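## Task

Get the black key fob out of the drawer of the small wooden box and set it down directly on the table surface, not on top of anything. Then close the drawer. The box must stay roughly in its current spot and orientation, and the other object must remain inside the drawer.

## Robot and tools

ROBOT. Two arms, left_arm and right_arm, each on a tilted plate joined to a shared metal frame behind them. A plate and its half of the frame count as part of that arm for the 'too close' check. Calibrated bases in the scene frame: left_arm (+0.048, +0.320, +0.317) m, right_arm (+0.034, -0.209, +0.317) m. Each arm ends in a two-finger gripper. The fingers point along the gripper's +z axis and close along its y axis. end_effector_position is the spot between the finger pads, under 1 cm behind the tips.

FRAME. One scene frame for everything: origin at table-top height, midway between the nominal bases; +x out over the table, +z up, left_arm on the +y side. Camera image left and right do not match the arm names. Reported hand positions and orientations can be a few cm off, more at long reach.

THE 16-NUMBER ROW. Every commanded row holds both arms, even if only one moves: left x, y, z, qw, qx, qy, qz, opening, then right x, y, z, qw, qx, qy, qz, opening. x, y, z are an absolute target position in metres in the scene frame; the quaternion is an absolute target orientation, w first, in the same frame. opening runs -1 (shut, 0 mm) to +1 (fully open, about 87 mm); 0.5 gives about 69 mm, 0 about 43 mm, -0.5 about 18 mm. To keep a gripper still or its tilt fixed, repeat the same quaternion (and for an idle arm the same whole pose from the result before it began resting) in every row, not the drifted reading.

execute_actions(actions, cameras). actions holds at most one item. An empty list is a look: it reports the state and, by default, all pictures. {"rows": [...], "steps": n}: up to 15 rows and n up to 15 control steps of 1/30 s each (default 15, minimum 5); one row per step, the last row repeated. A row is refused (nothing sent) if a target lies over 0.6 m from that arm's last reported position along any gripper axis. {"steps": n} without rows waits until n steps (max 300) have passed since the last result, reply time included. Results are taken 5 steps before an action ends; those steps run afterwards. Pictures come only for an empty list or when cameras names them.

move(target, speed, blend, blocking, cameras). target is one 16-number row or a list of up to 15 rows, all absolute poses, with no distance limit. Grippers travel straight-line paths; all paths finish together, lasting 0.5 s minimum and cut off at 10 s total. speed is the path's top speed in m/s, 0.002 to 2.9, default 0.25 (rotation up to twice that in rad/s); one value or one per target. blend in metres rounds corners at intermediate targets; 0 (default) stops at each. blocking=false returns about 0.5 s after start while motion continues. Openings of the first target go out at once; later changed openings are sent on arrival, once everything is still. Paths do not avoid obstacles or the other arm; faster means more lag, drift and harder impacts, and aiming far beyond a contact presses harder. The result adds a move: line: done, off_target, moving, held or fault, plus limits=paced (pose clipped) or limits=held (steps withheld). done means within 10 mm and 2 degrees; it says nothing about contact.

wait(seconds 0 to 10, cameras) lets time pass; it ends early if a move ends. stop(cameras) brakes a running move; fingers keep moving. zoom_image(camera, region) enlarges [x0, y0, x1, y1] pixels (max 504x504) from one of cam_high, cam_low, cam_left_wrist, cam_right_wrist, all 672x504; only cameras in the latest pictures. finished_scene(scene) ends the current scene (give its number); it cannot be undone, and its result gives the next task.

READING RESULTS. grip_measured is finger position on the opening scale; in Joint positions the arm's last number is the same on 0 (closed) to 1 (open). To hold something, keep commanding about 0.04 below the reading at first touch for full force (about 20 N per pad). Hand target is the pose the controller now drives toward. Joint torques include gravity; numbers 1 to 3 wrap at ±28 N m. Joint velocities may read 'within noise'. Motor temperature: MOTOR HOT at 75 °C, fault fold of that arm at 90 °C, arm collapse at 100 °C; holding loads, stretching out or pushing at unreachable poses heats motors.

MOTION NOTES. Orientation commands are clipped each step to within 40 degrees of the measured one. Friction and gravity can leave the gripper low, short or tilted, and small moves may go sideways; check and correct after each move. Do not route a gripper close to its own arm's base; go around it. Joint ranges (rad): waist -2.618 to 3.054, shoulder 0 to 3.142, elbow 0 to 3.142 (straight 2.901), wrist pitch and yaw ±1.571, wrist roll ±2.094.

AVOID. Dropping things or releasing them while they move, slamming, hard hits and strong pushes, any arm stop, contact or squeezing between the two arms (including closing on the other gripper's fingers), knocking anything off the table, and shifting or turning the box. Loose objects may get a brief random nudge.

Each tool is called by a JSON object that holds its "op" and its "data", one argument or row to a line.

## Session

{"op": "execute_actions", "data": {
  "actions": []
}}

Scene clock: 0.00 s of 6000.00 s.
left_arm: end_effector_position=(+0.0997, +0.1270, +0.2928) grip_measured=+1.000 end_effector_quat_wxyz=(-0.035, +0.687, +0.534, -0.491) | right_arm: end_effector_position=(+0.4544, -0.2631, +0.1802) grip_measured=+1.000 end_effector_quat_wxyz=(+0.210, +0.029, +0.971, -0.113)
Joint positions: left_arm=[-0.98 1.553 0.577 -0.527 0.448 0.878 1] | right_arm=[0.037 1.58 0.906 0.109 0.457 -0.116 1]
Joint velocities: within noise
Joint torques (N m): no reading
Motor temperatures (°C): left_arm=[26 35 37 31 25 28 24] | right_arm=[25 31 31 31 29 29 29]
Heat: left arm: 37 °C; right arm: 31 °C.
Hand target: left_arm +0.1017, +0.1257, +0.2933; -0.031, +0.687, +0.534, -0.491 | right_arm +0.4616, -0.2645, +0.1866; +0.222, +0.034, +0.968, -0.113

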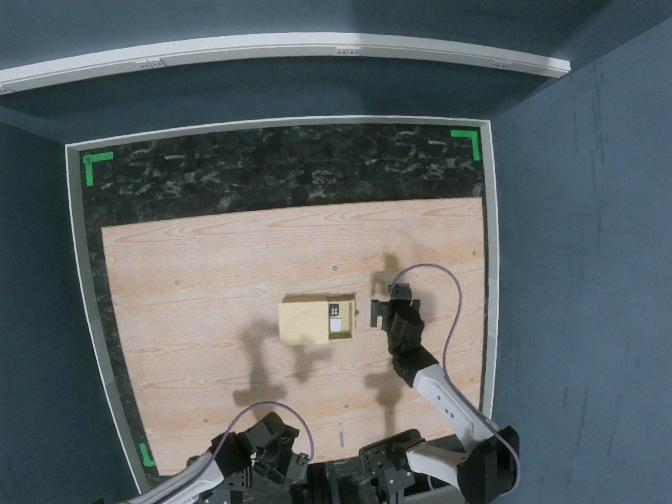

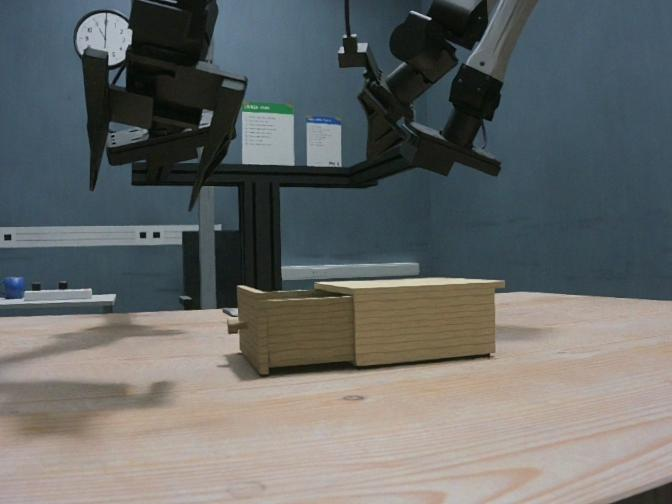

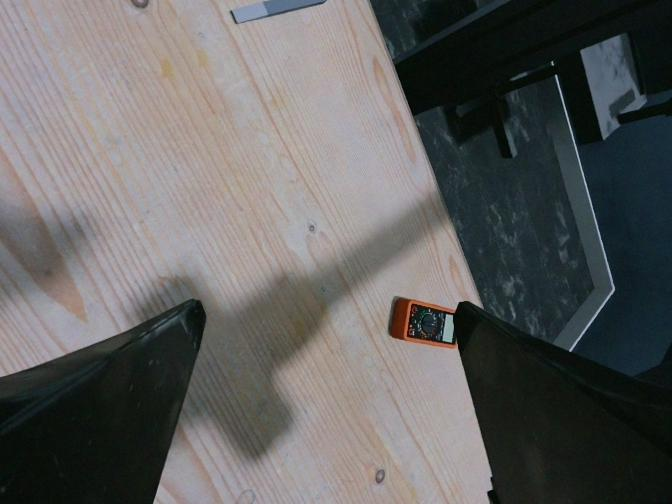

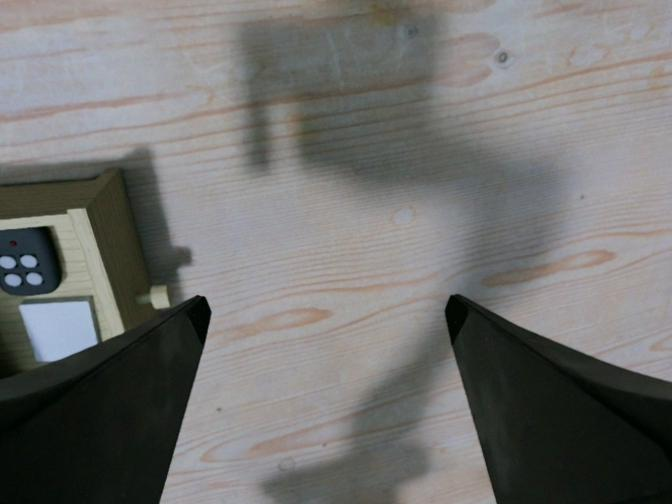

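{"op": "zoom_image", "data": {
  "camera": "cam_high",
  "region": [252, 260, 420, 386]
}}

{"op": "zoom_image", "data": {
  "camera": "cam_right_wrist",
  "region": [0, 130, 252, 400]
}}

{"op": "zoom_image", "data": {
  "camera": "cam_low",
  "region": [200, 240, 536, 400]
}}

Scaled by 3.000 from the camera's 672x504 image, which has a finer 960x720 frame.

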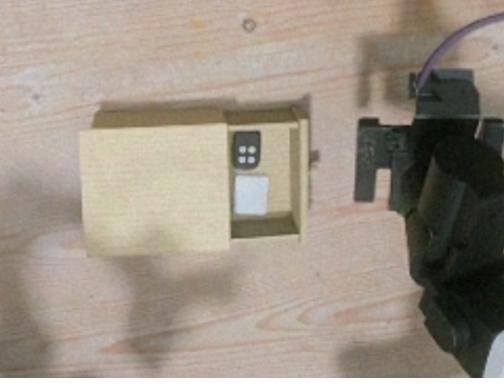

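Scaled by 1.867 from the camera's 672x504 image, which has a finer 960x720 frame.

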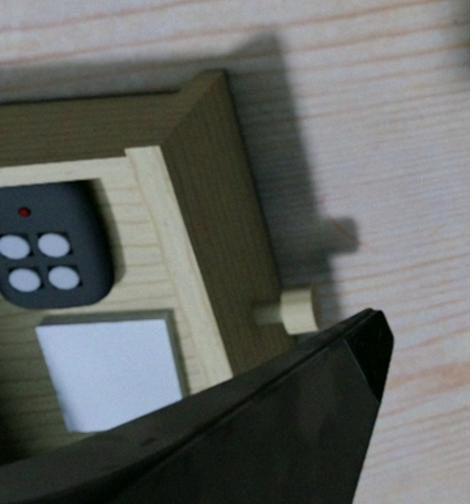

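Scaled by 1.500 from the camera's 672x504 image, which has a finer 960x720 frame.

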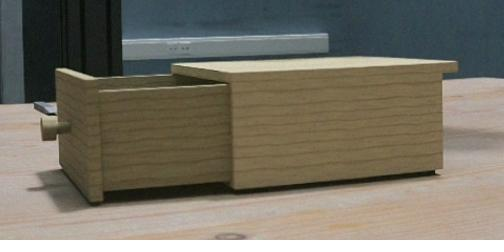

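{"op": "move", "data": {
  "target": [0.0997, 0.1270, 0.2928, -0.035, 0.687, 0.534, -0.491, 1, 0.425, -0.10, 0.20, 0, 0.7071, 0.7071, 0, 1],
  "speed": 0.35
}}

Scene clock: 9.70 s of 6000.00 s.
left_arm: end_effector_position=(+0.0997, +0.1270, +0.2928) grip_measured=+1.000 end_effector_quat_wxyz=(-0.035, +0.687, +0.534, -0.491) | right_arm: end_effector_position=(+0.4290, -0.1059, +0.2029) grip_measured=+1.000 end_effector_quat_wxyz=(+0.008, +0.709, +0.705, +0.005)
Joint positions: left_arm=[-0.98 1.553 0.577 -0.527 0.448 0.878 1] | right_arm=[0.287 1.674 1.141 -0.552 0.382 1.789 1]
Joint torques (N m): left_arm=[-3.17 -4.08 3.79 0.43 0.53 0.18] | right_arm=[4.6 -5.91 5.85 -0.02 0.06 -0.04]
Heat: left arm: 38 °C; right arm: 32 °C.
Hand target: left_arm +0.0997, +0.1270, +0.2927; -0.035, +0.687, +0.534, -0.491 | right_arm +0.4250, -0.1001, +0.2001; +0.000, +0.707, +0.707, +0.000
Off the commanded pose: left_arm 0.000 m, 0 deg | right_arm 0.008 m, 1 deg.
Kept back: nothing.
move: done
camera_calibration:
cam_right_wrist: T_world_to_cam=[[-0.999681, -0.0150203, -0.0202909, 0.429614], [-0.0252018, 0.64101, 0.767119, -0.057305], [0.0014843, 0.767385, -0.641184, 0.347235], [0, 0, 0, 1]] pos_world=[0.427517, -0.223277, 0.275319]

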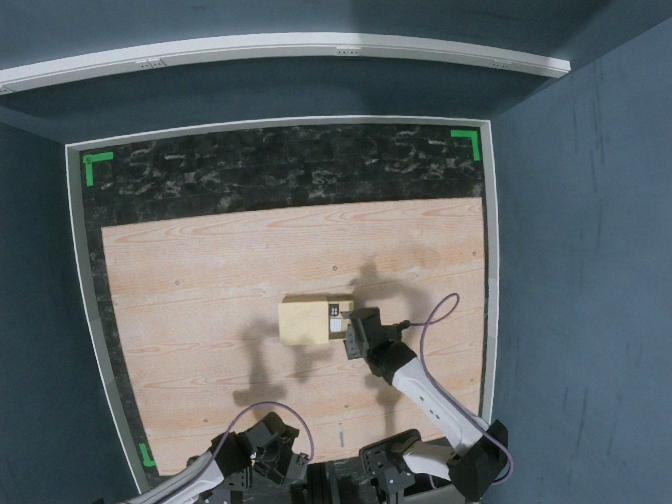

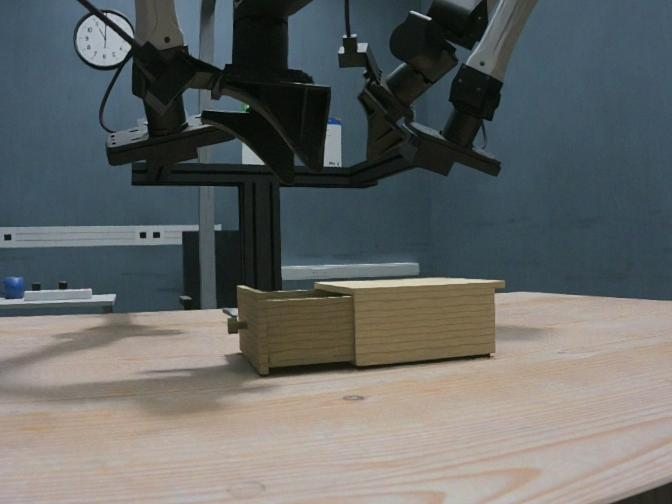

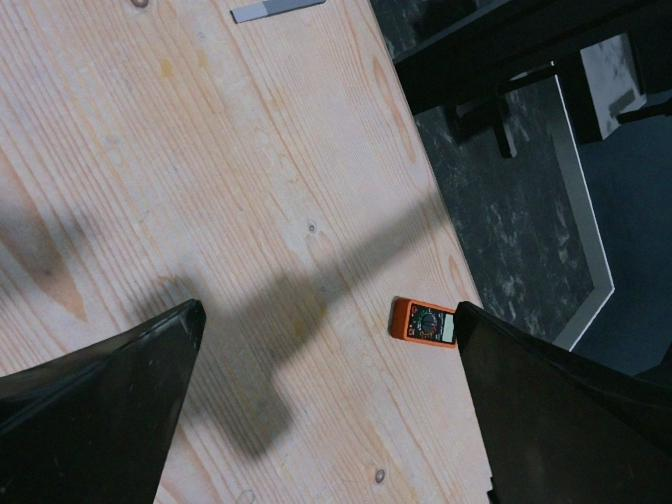

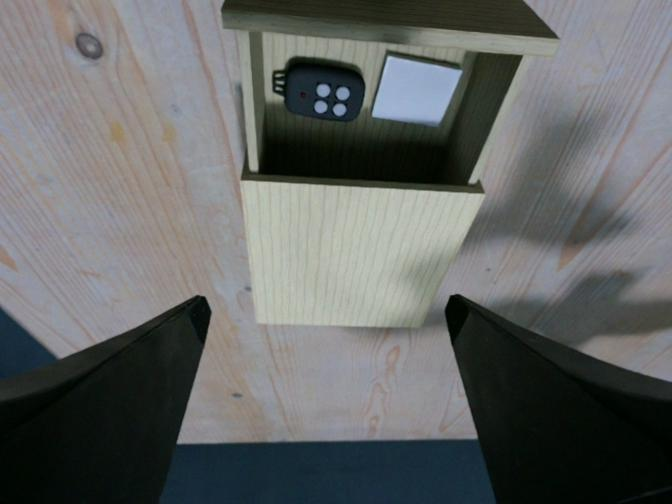

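{"op": "zoom_image", "data": {
  "camera": "cam_right_wrist",
  "region": [210, 0, 580, 210]
}}

{"op": "zoom_image", "data": {
  "camera": "cam_high",
  "region": [300, 280, 400, 370]
}}

Scaled by 1.362 from the camera's 672x504 image, which has a finer 960x720 frame.

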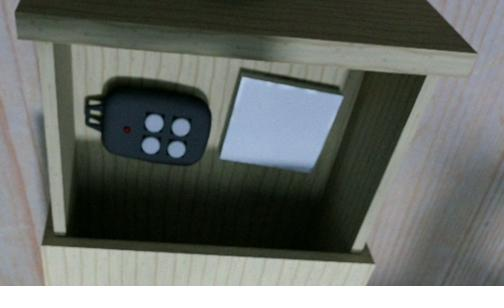

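Scaled by 5.040 from the camera's 672x504 image, which has a finer 960x720 frame.

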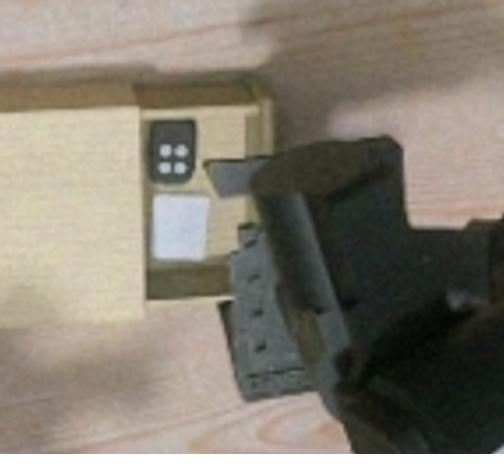

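{"op": "zoom_image", "data": {
  "camera": "cam_low",
  "region": [150, 60, 380, 230]
}}

{"op": "zoom_image", "data": {
  "camera": "cam_right_wrist",
  "region": [0, 252, 504, 504]
}}

Scaled by 2.191 from the camera's 672x504 image, which has a finer 960x720 frame.

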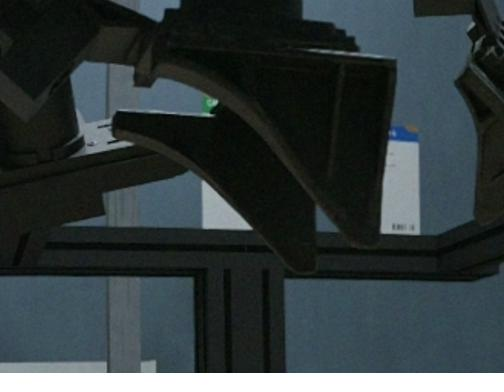

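Scaled by 1.000.

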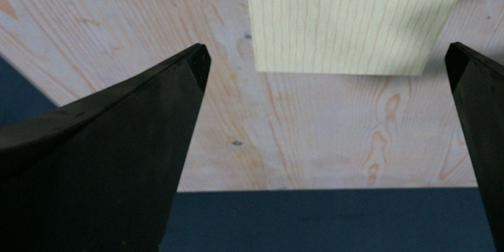

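{"op": "move", "data": {
  "target": [0.0997, 0.1270, 0.2928, -0.035, 0.687, 0.534, -0.491, 1, 0.435, -0.09, 0.15, 0, 0, 0.9914, 0.1305, -1],
  "speed": 0.4,
  "cameras": ["cam_right_wrist", "cam_high"]
}}

Scene clock: 17.40 s of 6000.00 s.
left_arm: end_effector_position=(+0.0997, +0.1270, +0.2928) grip_measured=+1.000 end_effector_quat_wxyz=(-0.035, +0.687, +0.534, -0.491) | right_arm: end_effector_position=(+0.4322, -0.0888, +0.1547) grip_measured=-0.973 end_effector_quat_wxyz=(+0.003, +0.003, +0.992, +0.129)
Joint positions: left_arm=[-0.98 1.553 0.577 -0.527 0.448 0.878 1] | right_arm=[0.242 1.935 1.363 -0.464 0.101 0.171 0.013]
Joint torques (N m): left_arm=[-3.21 -4.05 3.71 0.41 0.54 0.18] | right_arm=[3.4 -7.34 7.15 0.22 -0.26 -0.27]
Heat: left arm: 38 °C; right arm: 33 °C.
Hand target: left_arm +0.0997, +0.1270, +0.2927; -0.035, +0.687, +0.534, -0.491 | right_arm +0.4350, -0.0901, +0.1501; +0.000, +0.000, +0.991, +0.130
Off the commanded pose: left_arm 0.000 m, 0 deg | right_arm 0.006 m, 1 deg.
Kept back: nothing.
move: done
camera_calibration:
cam_right_wrist: T_world_to_cam=[[0.0158877, -0.966348, -0.256747, -0.0546977], [-0.643749, -0.206366, 0.736886, 0.165646], [-0.765072, 0.153573, -0.625364, 0.577564], [0, 0, 0, 1]] pos_world=[0.549381, -0.107372, 0.225081]
Images, in order (width x height): cam_high 672x504, cam_right_wrist 672x504.

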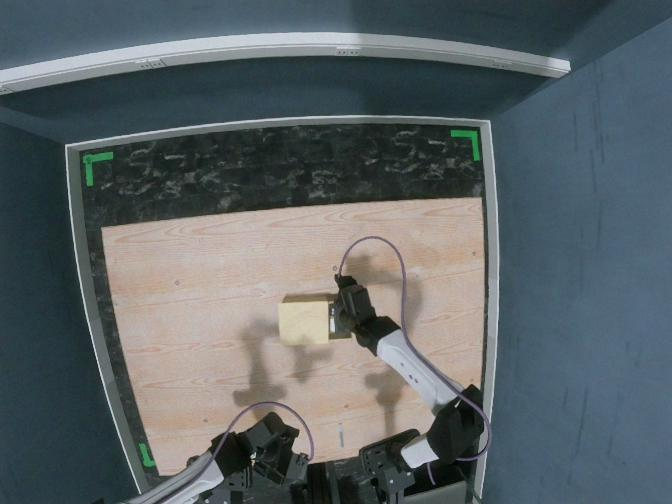

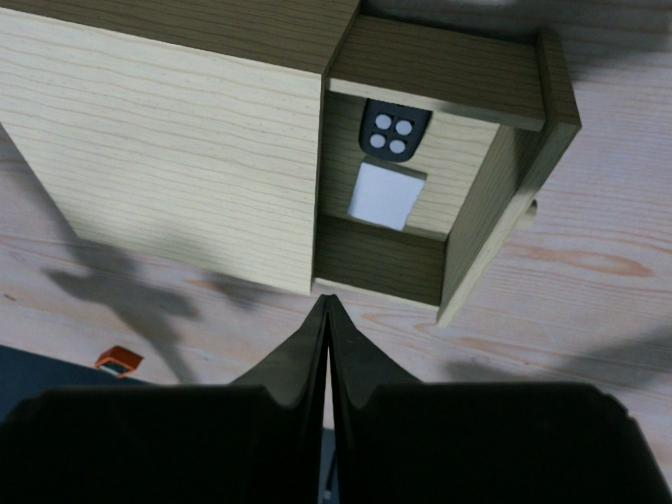

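{"op": "execute_actions", "data": {
  "actions": [],
  "cameras": ["cam_low", "cam_high", "cam_right_wrist"]
}}

{"op": "zoom_image", "data": {
  "camera": "cam_low",
  "region": [180, 80, 430, 400]
}}

{"op": "zoom_image", "data": {
  "camera": "cam_right_wrist",
  "region": [300, 0, 600, 225]
}}

Scene clock: 18.97 s of 6000.00 s.
left_arm: end_effector_position=(+0.0997, +0.1270, +0.2928) grip_measured=+1.000 end_effector_quat_wxyz=(-0.035, +0.687, +0.534, -0.491) | right_arm: end_effector_position=(+0.4320, -0.0888, +0.1548) grip_measured=-0.973 end_effector_quat_wxyz=(+0.003, +0.001, +0.992, +0.129)
Joint positions: left_arm=[-0.98 1.553 0.577 -0.527 0.448 0.878 1] | right_arm=[0.242 1.935 1.364 -0.465 0.1 0.168 0.013]
Joint velocities: within noise
Joint torques (N m): left_arm=[-3.18 -4.1 3.75 0.43 0.53 0.19] | right_arm=[3.43 -7.41 7.19 0.2 -0.22 -0.29]
Motor temperatures (°C): left_arm=[26 37 38 31 25 28 24] | right_arm=[26 33 32 31 28 29 29]
Heat: left arm: 38 °C; right arm: 33 °C.
Hand target: left_arm +0.0997, +0.1270, +0.2927; -0.035, +0.687, +0.534, -0.491 | right_arm +0.4349, -0.0901, +0.1501; +0.000, +0.000, +0.991, +0.131
Off the commanded pose: left_arm 0.000 m, 0 deg | right_arm 0.006 m, 0 deg.
Steps of this call (1-47: nothing new was sent). Readings (end_effector_position of left_arm | right_arm):
1: (+0.0997, +0.1270, +0.2928) | (+0.4322, -0.0888, +0.1547)
2: (+0.0997, +0.1270, +0.2928) | (+0.4321, -0.0888, +0.1547)
4: (+0.0997, +0.1270, +0.2928) | (+0.4320, -0.0888, +0.1547)
8: (+0.0997, +0.1270, +0.2928) | (+0.4320, -0.0889, +0.1547)
47: the state above
camera_calibration:
cam_right_wrist: T_world_to_cam=[[0.0186879, -0.966174, -0.257214, -0.0558299], [-0.642825, -0.20865, 0.737049, 0.164783], [-0.765785, 0.151569, -0.62498, 0.577454], [0, 0, 0, 1]] pos_world=[0.549176, -0.107084, 0.225084]
Images, in order (width x height): cam_high 672x504, cam_low 672x504, cam_right_wrist 672x504.

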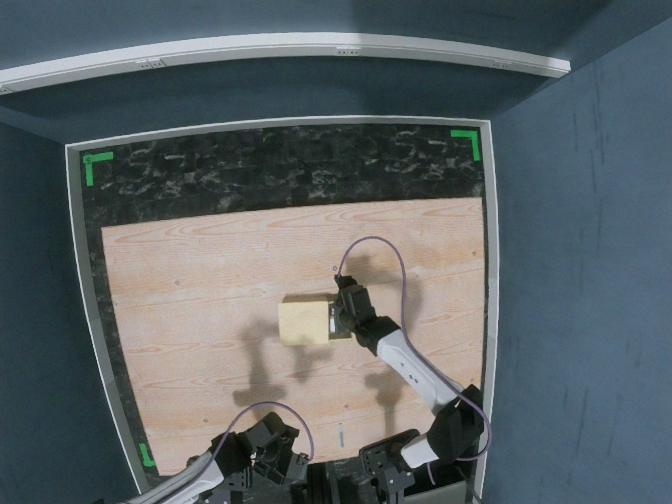

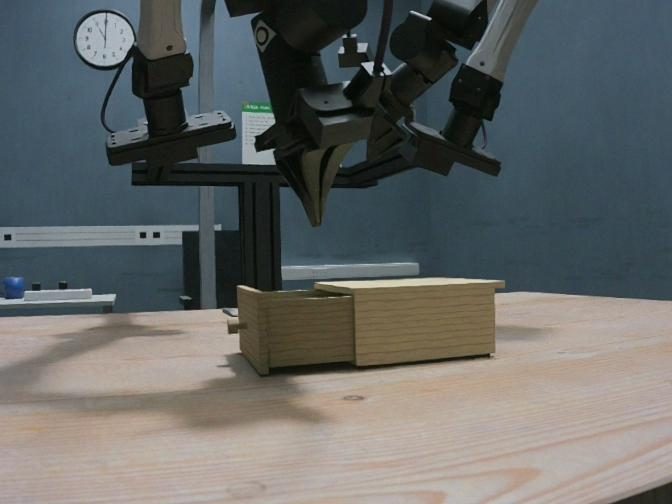

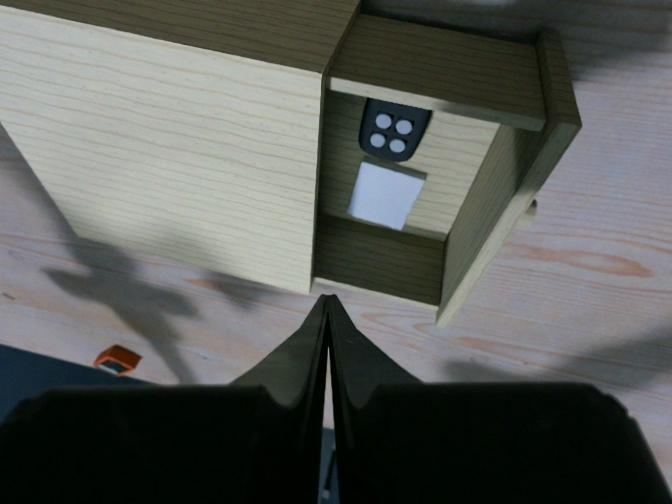

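Scaled by 1.575 from the camera's 672x504 image, which has a finer 960x720 frame.

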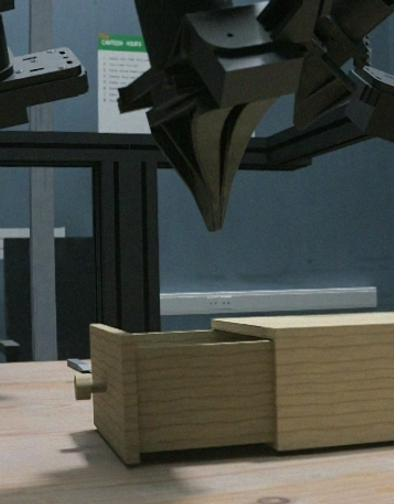

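Scaled by 1.680 from the camera's 672x504 image, which has a finer 960x720 frame.

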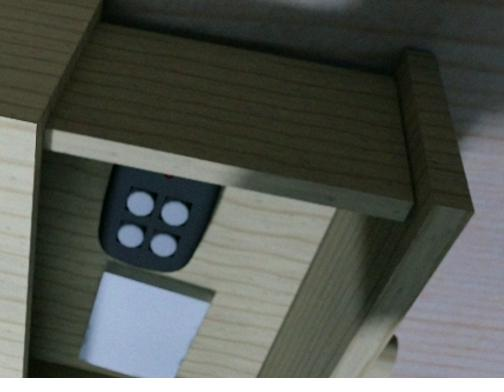

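{"op": "move", "data": {
  "target": [
    [0.0997, 0.1270, 0.2928, -0.035, 0.687, 0.534, -0.491, 1, 0.413, -0.114, 0.12, 0, 0, 0.9962, -0.0872, -1],
    [0.0997, 0.1270, 0.2928, -0.035, 0.687, 0.534, -0.491, 1, 0.413, -0.114, 0.040, 0, 0, 0.9962, -0.0872, -1]
  ],
  "speed": [0.3, 0.12],
  "cameras": ["cam_right_wrist", "cam_low", "cam_high"]
}}

Scene clock: 22.97 s of 6000.00 s.
left_arm: end_effector_position=(+0.0997, +0.1270, +0.2928) grip_measured=+1.000 end_effector_quat_wxyz=(-0.035, +0.687, +0.534, -0.491) | right_arm: end_effector_position=(+0.4074, -0.1127, +0.0465) grip_measured=-0.973 end_effector_quat_wxyz=(-0.007, -0.005, +0.996, -0.087)
Joint positions: left_arm=[-0.98 1.553 0.577 -0.527 0.448 0.878 1] | right_arm=[0.276 2.295 1.469 -0.33 0.537 0.225 0.013]
Joint torques (N m): left_arm=[-3.22 -4.08 3.79 0.43 0.53 0.17] | right_arm=[4.33 -7.82 5.18 0.27 0.1 -0.19]
Heat: left arm: 39 °C; right arm: 34 °C.
Hand target: left_arm +0.0997, +0.1270, +0.2927; -0.035, +0.687, +0.534, -0.491 | right_arm +0.4128, -0.1142, +0.0402; +0.000, +0.000, +0.996, -0.087
Off the commanded pose: left_arm 0.000 m, 0 deg | right_arm 0.009 m, 1 deg.
Kept back: nothing.
move: done
camera_calibration:
cam_right_wrist: T_world_to_cam=[[0.0311887, -0.984729, 0.17128, -0.133436], [-0.628196, 0.113975, 0.769662, 0.252705], [-0.77743, -0.131602, -0.615048, 0.46695], [0, 0, 0, 1]] pos_world=[0.525931, -0.098749, 0.115554]
Images, in order (width x height): cam_high 672x504, cam_low 672x504, cam_right_wrist 672x504.

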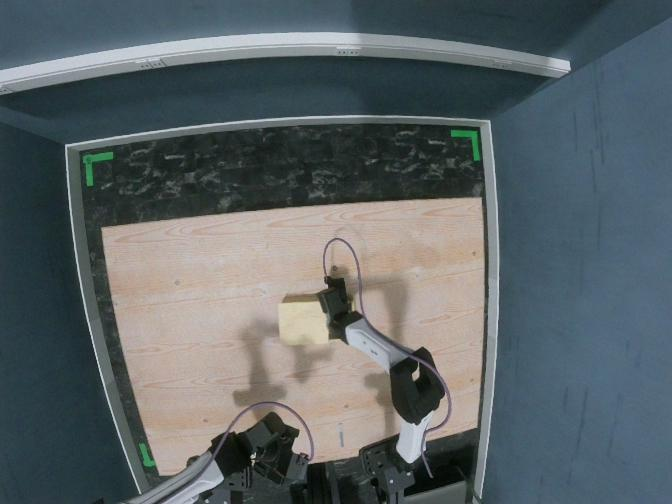

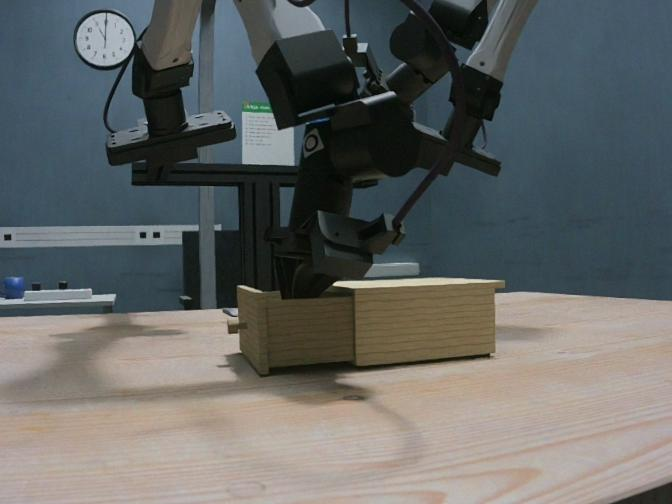

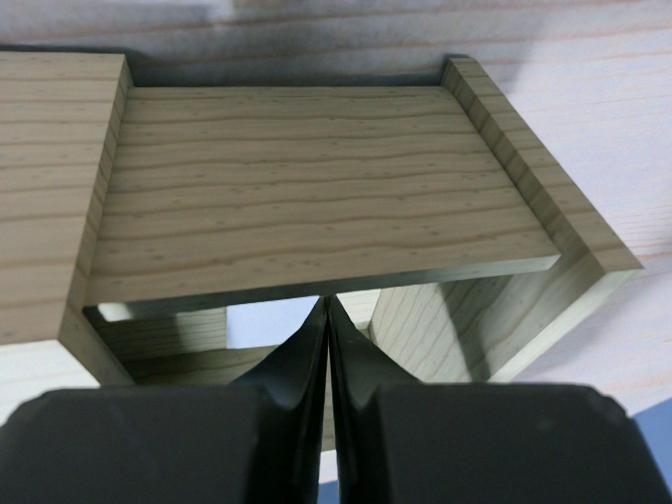

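{"op": "move", "data": {
  "target": [0.0997, 0.1270, 0.2928, -0.035, 0.687, 0.534, -0.491, 1, 0.413, -0.165, 0.040, 0, 0, 0.9962, -0.0872, -1],
  "speed": 0.08,
  "cameras": ["cam_right_wrist", "cam_low", "cam_high"]
}}

Scene clock: 24.20 s of 6000.00 s.
left_arm: end_effector_position=(+0.0997, +0.1270, +0.2928) grip_measured=+1.000 end_effector_quat_wxyz=(-0.035, +0.687, +0.534, -0.491) | right_arm: end_effector_position=(+0.3958, -0.1451, +0.0304) grip_measured=-0.973 end_effector_quat_wxyz=(-0.022, -0.009, +0.997, -0.071)
Joint positions: left_arm=[-0.98 1.553 0.577 -0.527 0.448 0.878 1] | right_arm=[0.184 2.282 1.399 -0.253 0.463 0.131 0.013]
Joint torques (N m): left_arm=[-3.23 -4.1 3.77 0.42 0.53 0.19] | right_arm=[2 -12.52 2.14 0.24 0.34 -0.4]
Heat: left arm: 39 °C; right arm: 34 °C.
Hand target: left_arm +0.0997, +0.1270, +0.2927; -0.035, +0.687, +0.534, -0.491 | right_arm +0.4124, -0.1649, +0.0399; -0.001, +0.000, +0.996, -0.088
Off the commanded pose: left_arm 0.000 m, 0 deg | right_arm 0.028 m, 3 deg.
Kept back: nothing.
move: off_target (right_arm)
camera_calibration:
cam_right_wrist: T_world_to_cam=[[0.0406252, -0.989466, 0.138949, -0.165584], [-0.604906, 0.0863273, 0.791603, 0.247563], [-0.79526, -0.11621, -0.595027, 0.452556], [0, 0, 0, 1]] pos_world=[0.516379, -0.13262, 0.0963189]
Images, in order (width x height): cam_high 672x504, cam_low 672x504, cam_right_wrist 672x504.

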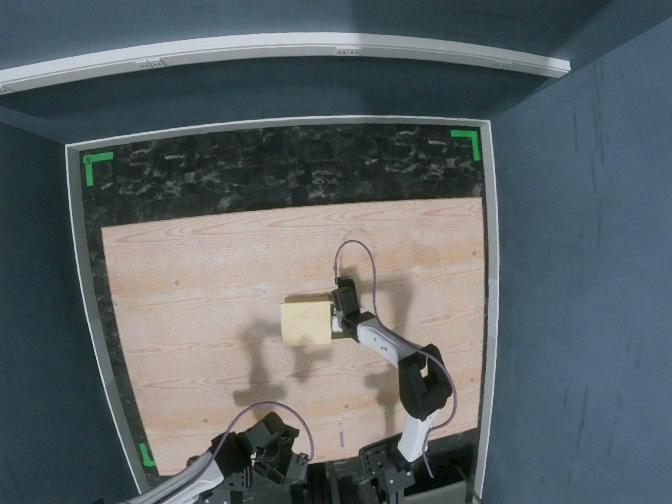

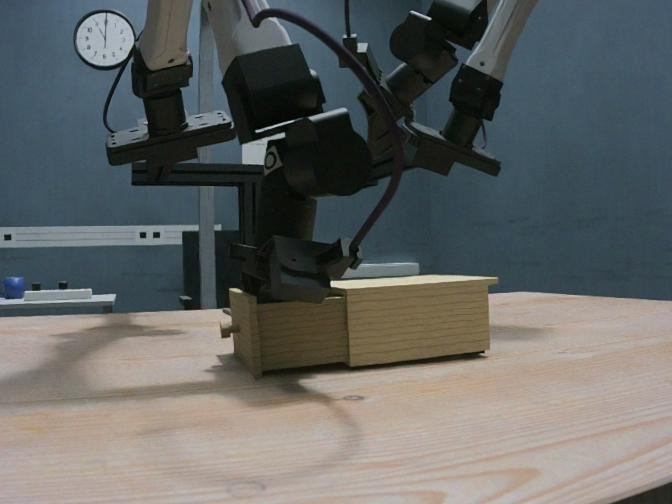

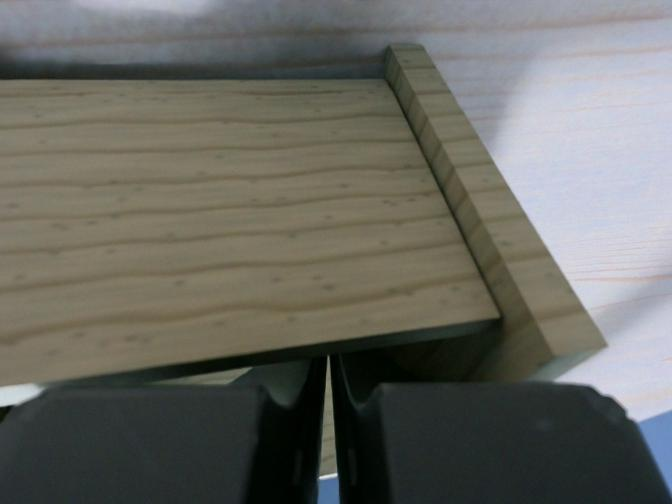

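{"op": "move", "data": {
  "target": [
    [0.0997, 0.1270, 0.2928, -0.035, 0.687, 0.534, -0.491, 1, 0.410, -0.130, 0.050, 0, 0, 0.9962, -0.0872, -1],
    [0.0997, 0.1270, 0.2928, -0.035, 0.687, 0.534, -0.491, 1, 0.413, -0.125, 0.10, 0, 0, 0.9962, -0.0872, -1],
    [0.0997, 0.1270, 0.2928, -0.035, 0.687, 0.534, -0.491, 1, 0.43, -0.098, 0.14, 0, 0, 0.9877, 0.1564, -1]
  ],
  "speed": [0.06, 0.15, 0.3],
  "blend": [0.01, 0.03, 0],
  "cameras": ["cam_right_wrist", "cam_low", "cam_high"]
}}

Scene clock: 27.00 s of 6000.00 s.
left_arm: end_effector_position=(+0.0997, +0.1270, +0.2928) grip_measured=+1.000 end_effector_quat_wxyz=(-0.035, +0.687, +0.534, -0.491) | right_arm: end_effector_position=(+0.4192, -0.0918, +0.1264) grip_measured=-0.973 end_effector_quat_wxyz=(-0.017, -0.002, +0.988, +0.150)
Joint positions: left_arm=[-0.98 1.553 0.577 -0.527 0.448 0.878 1] | right_arm=[0.194 2.002 1.347 -0.413 0.028 0.126 0.013]
Joint torques (N m): left_arm=[-3.25 -4.1 3.78 0.42 0.53 0.18] | right_arm=[3.33 -12.56 4.05 0.13 -0.28 -0.31]
Heat: left arm: 39 °C; right arm: 35 °C.
Hand target: left_arm +0.0997, +0.1270, +0.2927; -0.035, +0.687, +0.534, -0.491 | right_arm +0.4297, -0.0979, +0.1395; +0.000, +0.000, +0.988, +0.156
Off the commanded pose: left_arm 0.000 m, 0 deg | right_arm 0.018 m, 2 deg.
Kept back: nothing.
move: off_target (right_arm); blend cut to 0.0252 m at target 2
camera_calibration:
cam_right_wrist: T_world_to_cam=[[0.0199853, -0.953823, -0.299704, -0.0598771], [-0.611132, -0.248898, 0.751377, 0.158], [-0.791277, 0.168142, -0.587886, 0.557908], [0, 0, 0, 1]] pos_world=[0.539216, -0.111594, 0.191323]
Images, in order (width x height): cam_high 672x504, cam_low 672x504, cam_right_wrist 672x504.

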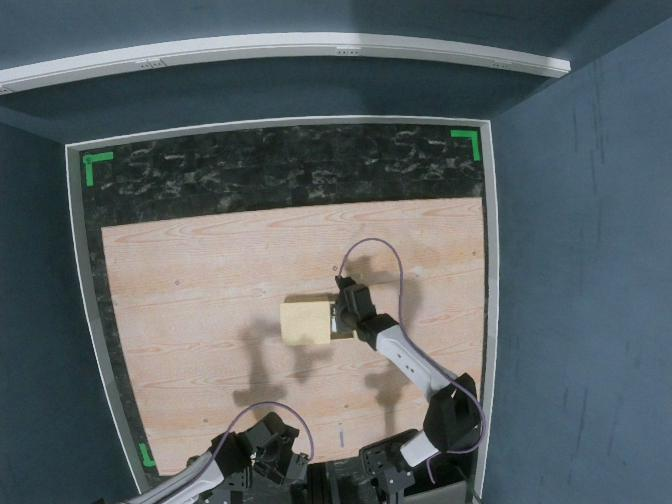

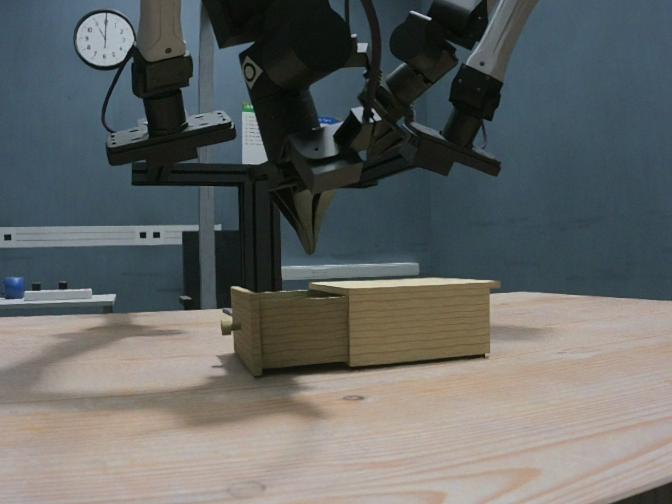

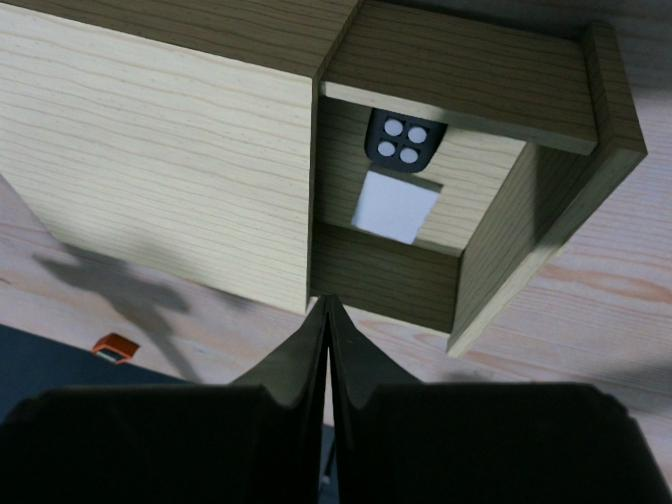

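{"op": "zoom_image", "data": {
  "camera": "cam_right_wrist",
  "region": [300, 60, 500, 260]
}}

{"op": "zoom_image", "data": {
  "camera": "cam_low",
  "region": [200, 130, 520, 390]
}}

Scaled by 2.520 from the camera's 672x504 image, which has a finer 960x720 frame.

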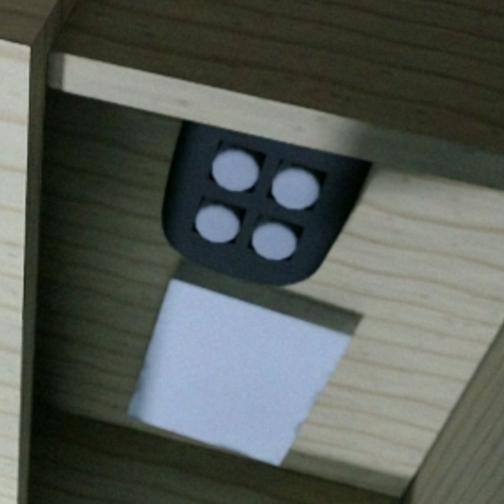

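Scaled by 1.575 from the camera's 672x504 image, which has a finer 960x720 frame.

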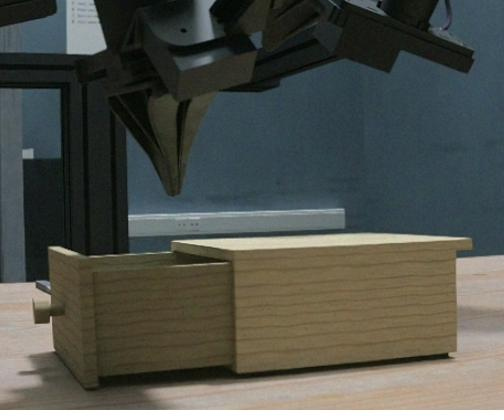

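{"op": "move", "data": {
  "target": [
    [0.0997, 0.1270, 0.2928, -0.035, 0.687, 0.534, -0.491, 1, 0.427, -0.074, 0.12, 0, 0, 0.9816, 0.1908, -1],
    [0.0997, 0.1270, 0.2928, -0.035, 0.687, 0.534, -0.491, 1, 0.427, -0.074, 0.065, 0, 0, 0.9816, 0.1908, -1]
  ],
  "speed": [0.15, 0.1],
  "cameras": ["cam_right_wrist", "cam_low"]
}}

Scene clock: 29.67 s of 6000.00 s.
left_arm: end_effector_position=(+0.0997, +0.1270, +0.2928) grip_measured=+1.000 end_effector_quat_wxyz=(-0.035, +0.687, +0.534, -0.491) | right_arm: end_effector_position=(+0.4138, -0.0737, +0.0898) grip_measured=-0.973 end_effector_quat_wxyz=(-0.030, -0.001, +0.980, +0.198)
Joint positions: left_arm=[-0.98 1.553 0.577 -0.527 0.448 0.878 1] | right_arm=[0.166 2.134 1.391 -0.339 -0.085 0.105 0.013]
Joint torques (N m): left_arm=[-3.23 -4.1 3.78 0.43 0.54 0.18] | right_arm=[3.15 -5.08 5.35 1.14 -0.11 -0.32]
Heat: left arm: 39 °C; right arm: 36 °C.
Hand target: left_arm +0.0997, +0.1270, +0.2927; -0.035, +0.687, +0.534, -0.491 | right_arm +0.4259, -0.0750, +0.0676; -0.001, +0.000, +0.982, +0.190
Off the commanded pose: left_arm 0.000 m, 0 deg | right_arm 0.028 m, 4 deg.
Kept back: nothing.
move: off_target (right_arm)
camera_calibration:
cam_right_wrist: T_world_to_cam=[[0.0113861, -0.920453, -0.390688, -0.0391899], [-0.590863, -0.321399, 0.739989, 0.173995], [-0.806691, 0.222418, -0.547521, 0.535819], [0, 0, 0, 1]] pos_world=[0.535495, -0.0993262, 0.149307]
Images, in order (width x height): cam_low 672x504, cam_right_wrist 672x504.

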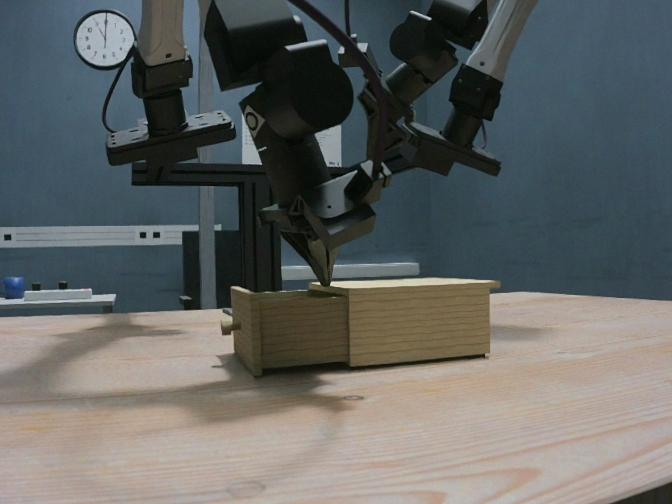

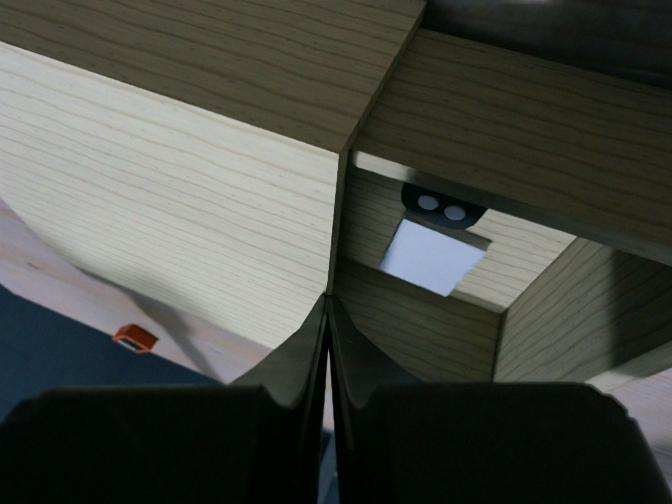

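{"op": "move", "data": {
  "target": [
    [0.0997, 0.1270, 0.2928, -0.035, 0.687, 0.534, -0.491, 1, 0.427, -0.080, 0.11, 0, 0, 0.9816, 0.1908, -1],
    [0.0997, 0.1270, 0.2928, -0.035, 0.687, 0.534, -0.491, 1, 0.43, -0.100, 0.125, 0, 0, 0.9659, 0.2588, -1],
    [0.0997, 0.1270, 0.2928, -0.035, 0.687, 0.534, -0.491, 1, 0.43, -0.090, 0.085, 0, 0, 0.9659, 0.2588, -1]
  ],
  "speed": [0.15, 0.2, 0.1],
  "blend": [0.005, 0.0, 0],
  "cameras": ["cam_right_wrist", "cam_low", "cam_high"]
}}

Scene clock: 34.87 s of 6000.00 s.
left_arm: end_effector_position=(+0.0997, +0.1270, +0.2928) grip_measured=+1.000 end_effector_quat_wxyz=(-0.035, +0.687, +0.534, -0.491) | right_arm: end_effector_position=(+0.4200, -0.0898, +0.0896) grip_measured=-0.973 end_effector_quat_wxyz=(-0.015, +0.003, +0.967, +0.254)
Joint positions: left_arm=[-0.98 1.553 0.577 -0.527 0.448 0.878 1] | right_arm=[0.08 2.118 1.366 -0.303 -0.24 0.033 0.013]
Joint torques (N m): left_arm=[-3.21 -4.07 3.81 0.42 0.54 0.18] | right_arm=[3.14 -7.95 5.87 0.36 -0.41 -0.3]
Heat: left arm: 39 °C; right arm: 36 °C.
Hand target: left_arm +0.0997, +0.1270, +0.2927; -0.035, +0.687, +0.534, -0.491 | right_arm +0.4299, -0.0902, +0.0854; +0.000, +0.000, +0.966, +0.259
Off the commanded pose: left_arm 0.000 m, 0 deg | right_arm 0.011 m, 2 deg.
Kept back: nothing.
move: off_target (right_arm)
camera_calibration:
cam_right_wrist: T_world_to_cam=[[0.00818253, -0.869434, -0.493981, -0.0389591], [-0.617206, -0.393061, 0.681586, 0.182561], [-0.786759, 0.299311, -0.539836, 0.542156], [0, 0, 0, 1]] pos_world=[0.539542, -0.124388, 0.148999]
Images, in order (width x height): cam_high 672x504, cam_low 672x504, cam_right_wrist 672x504.

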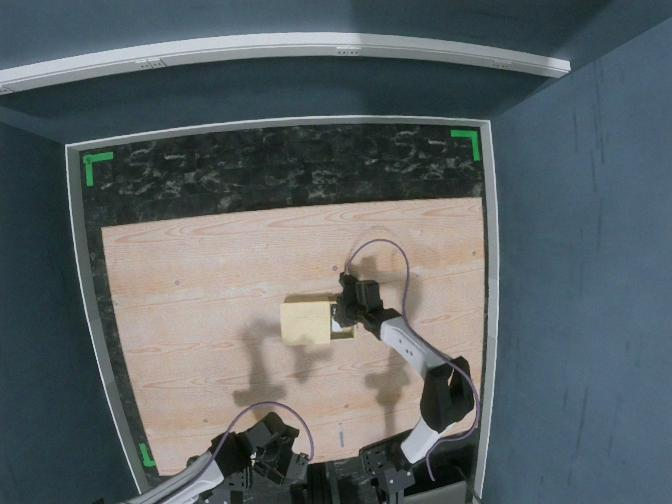

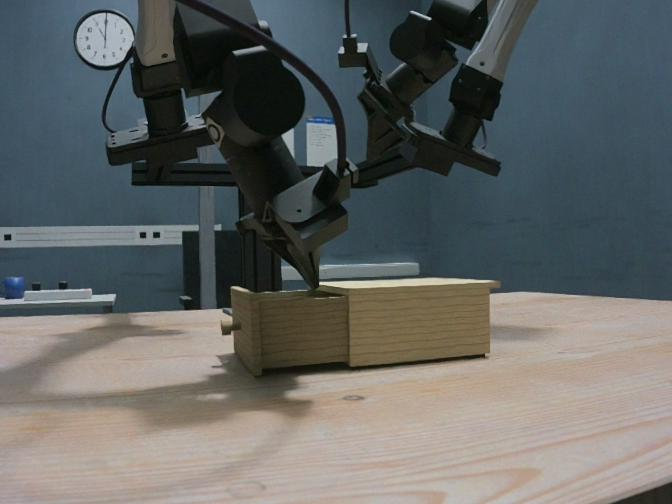

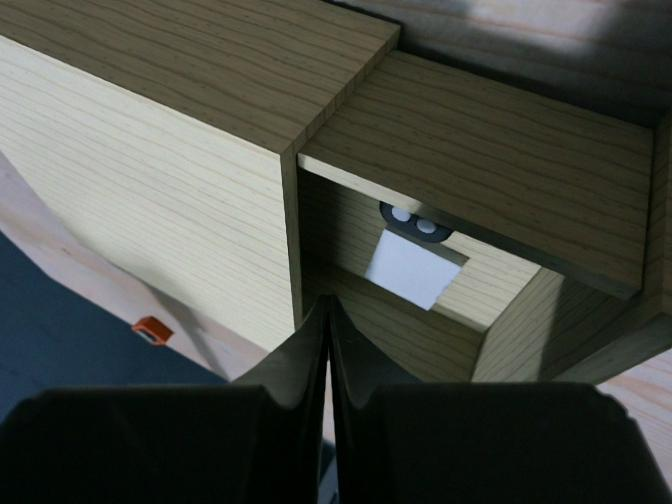

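{"op": "zoom_image", "data": {
  "camera": "cam_right_wrist",
  "region": [270, 130, 500, 350]
}}

Scaled by 2.191 from the camera's 672x504 image, which has a finer 960x720 frame.

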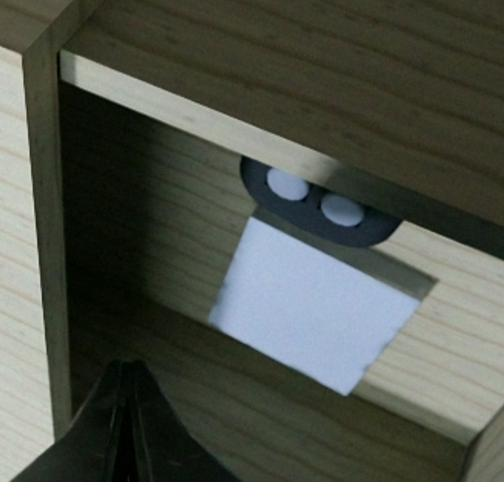

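{"op": "move", "data": {
  "target": [0.0997, 0.1270, 0.2928, -0.035, 0.687, 0.534, -0.491, 1, 0.431, -0.0740, 0.051, 0, 0, 0.9659, 0.2588, -1],
  "speed": 0.1,
  "cameras": ["cam_right_wrist", "cam_low"]
}}

{"op": "zoom_image", "data": {
  "camera": "cam_right_wrist",
  "region": [240, 130, 540, 400]
}}

Scene clock: 36.43 s of 6000.00 s.
left_arm: end_effector_position=(+0.0997, +0.1270, +0.2928) grip_measured=+1.000 end_effector_quat_wxyz=(-0.035, +0.687, +0.534, -0.491) | right_arm: end_effector_position=(+0.4255, -0.0798, +0.0548) grip_measured=-0.973 end_effector_quat_wxyz=(-0.009, +0.002, +0.967, +0.255)
Joint positions: left_arm=[-0.98 1.553 0.577 -0.527 0.448 0.878 1] | right_arm=[0.08 2.242 1.441 -0.243 -0.24 0.033 0.013]
Joint torques (N m): left_arm=[-3.19 -4.11 3.78 0.43 0.53 0.17] | right_arm=[4.93 -8.05 5.23 0.4 -0.35 -0.17]
Heat: left arm: 39 °C; right arm: 36 °C.
Hand target: left_arm +0.0997, +0.1270, +0.2927; -0.035, +0.687, +0.534, -0.491 | right_arm +0.4308, -0.0741, +0.0512; +0.000, +0.000, +0.966, +0.259
Off the commanded pose: left_arm 0.000 m, 0 deg | right_arm 0.009 m, 1 deg.
Kept back: nothing.
move: done
camera_calibration:
cam_right_wrist: T_world_to_cam=[[0.0113684, -0.869097, -0.494512, -0.0487963], [-0.625875, -0.391875, 0.674326, 0.217736], [-0.779841, 0.301836, -0.548401, 0.522444], [0, 0, 0, 1]] pos_world=[0.544253, -0.114776, 0.115553]
Images, in order (width x height): cam_low 672x504, cam_right_wrist 672x504.

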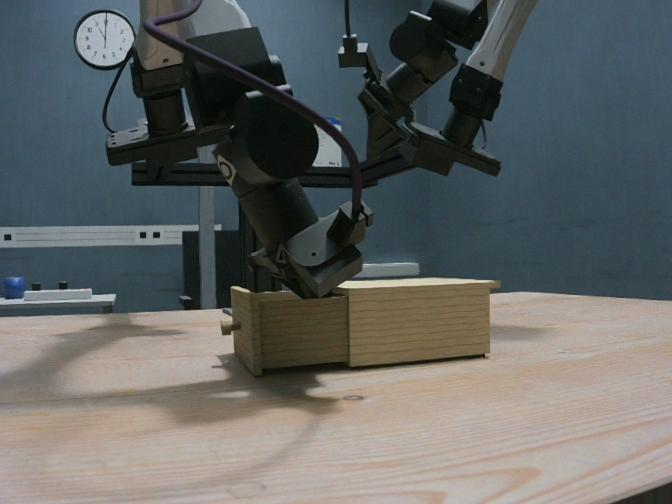

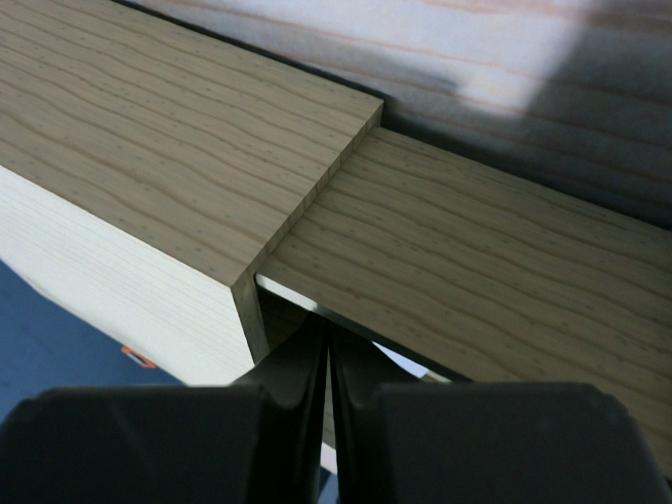

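Scaled by 1.680 from the camera's 672x504 image, which has a finer 960x720 frame.

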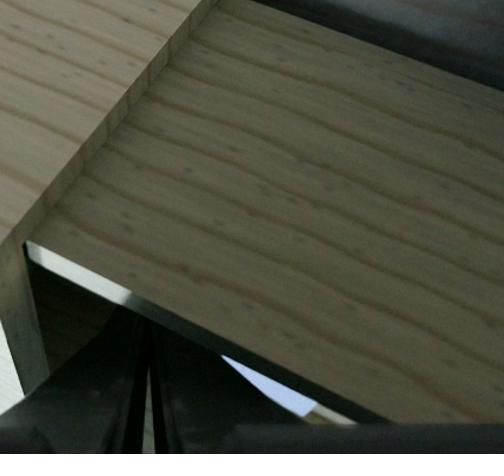

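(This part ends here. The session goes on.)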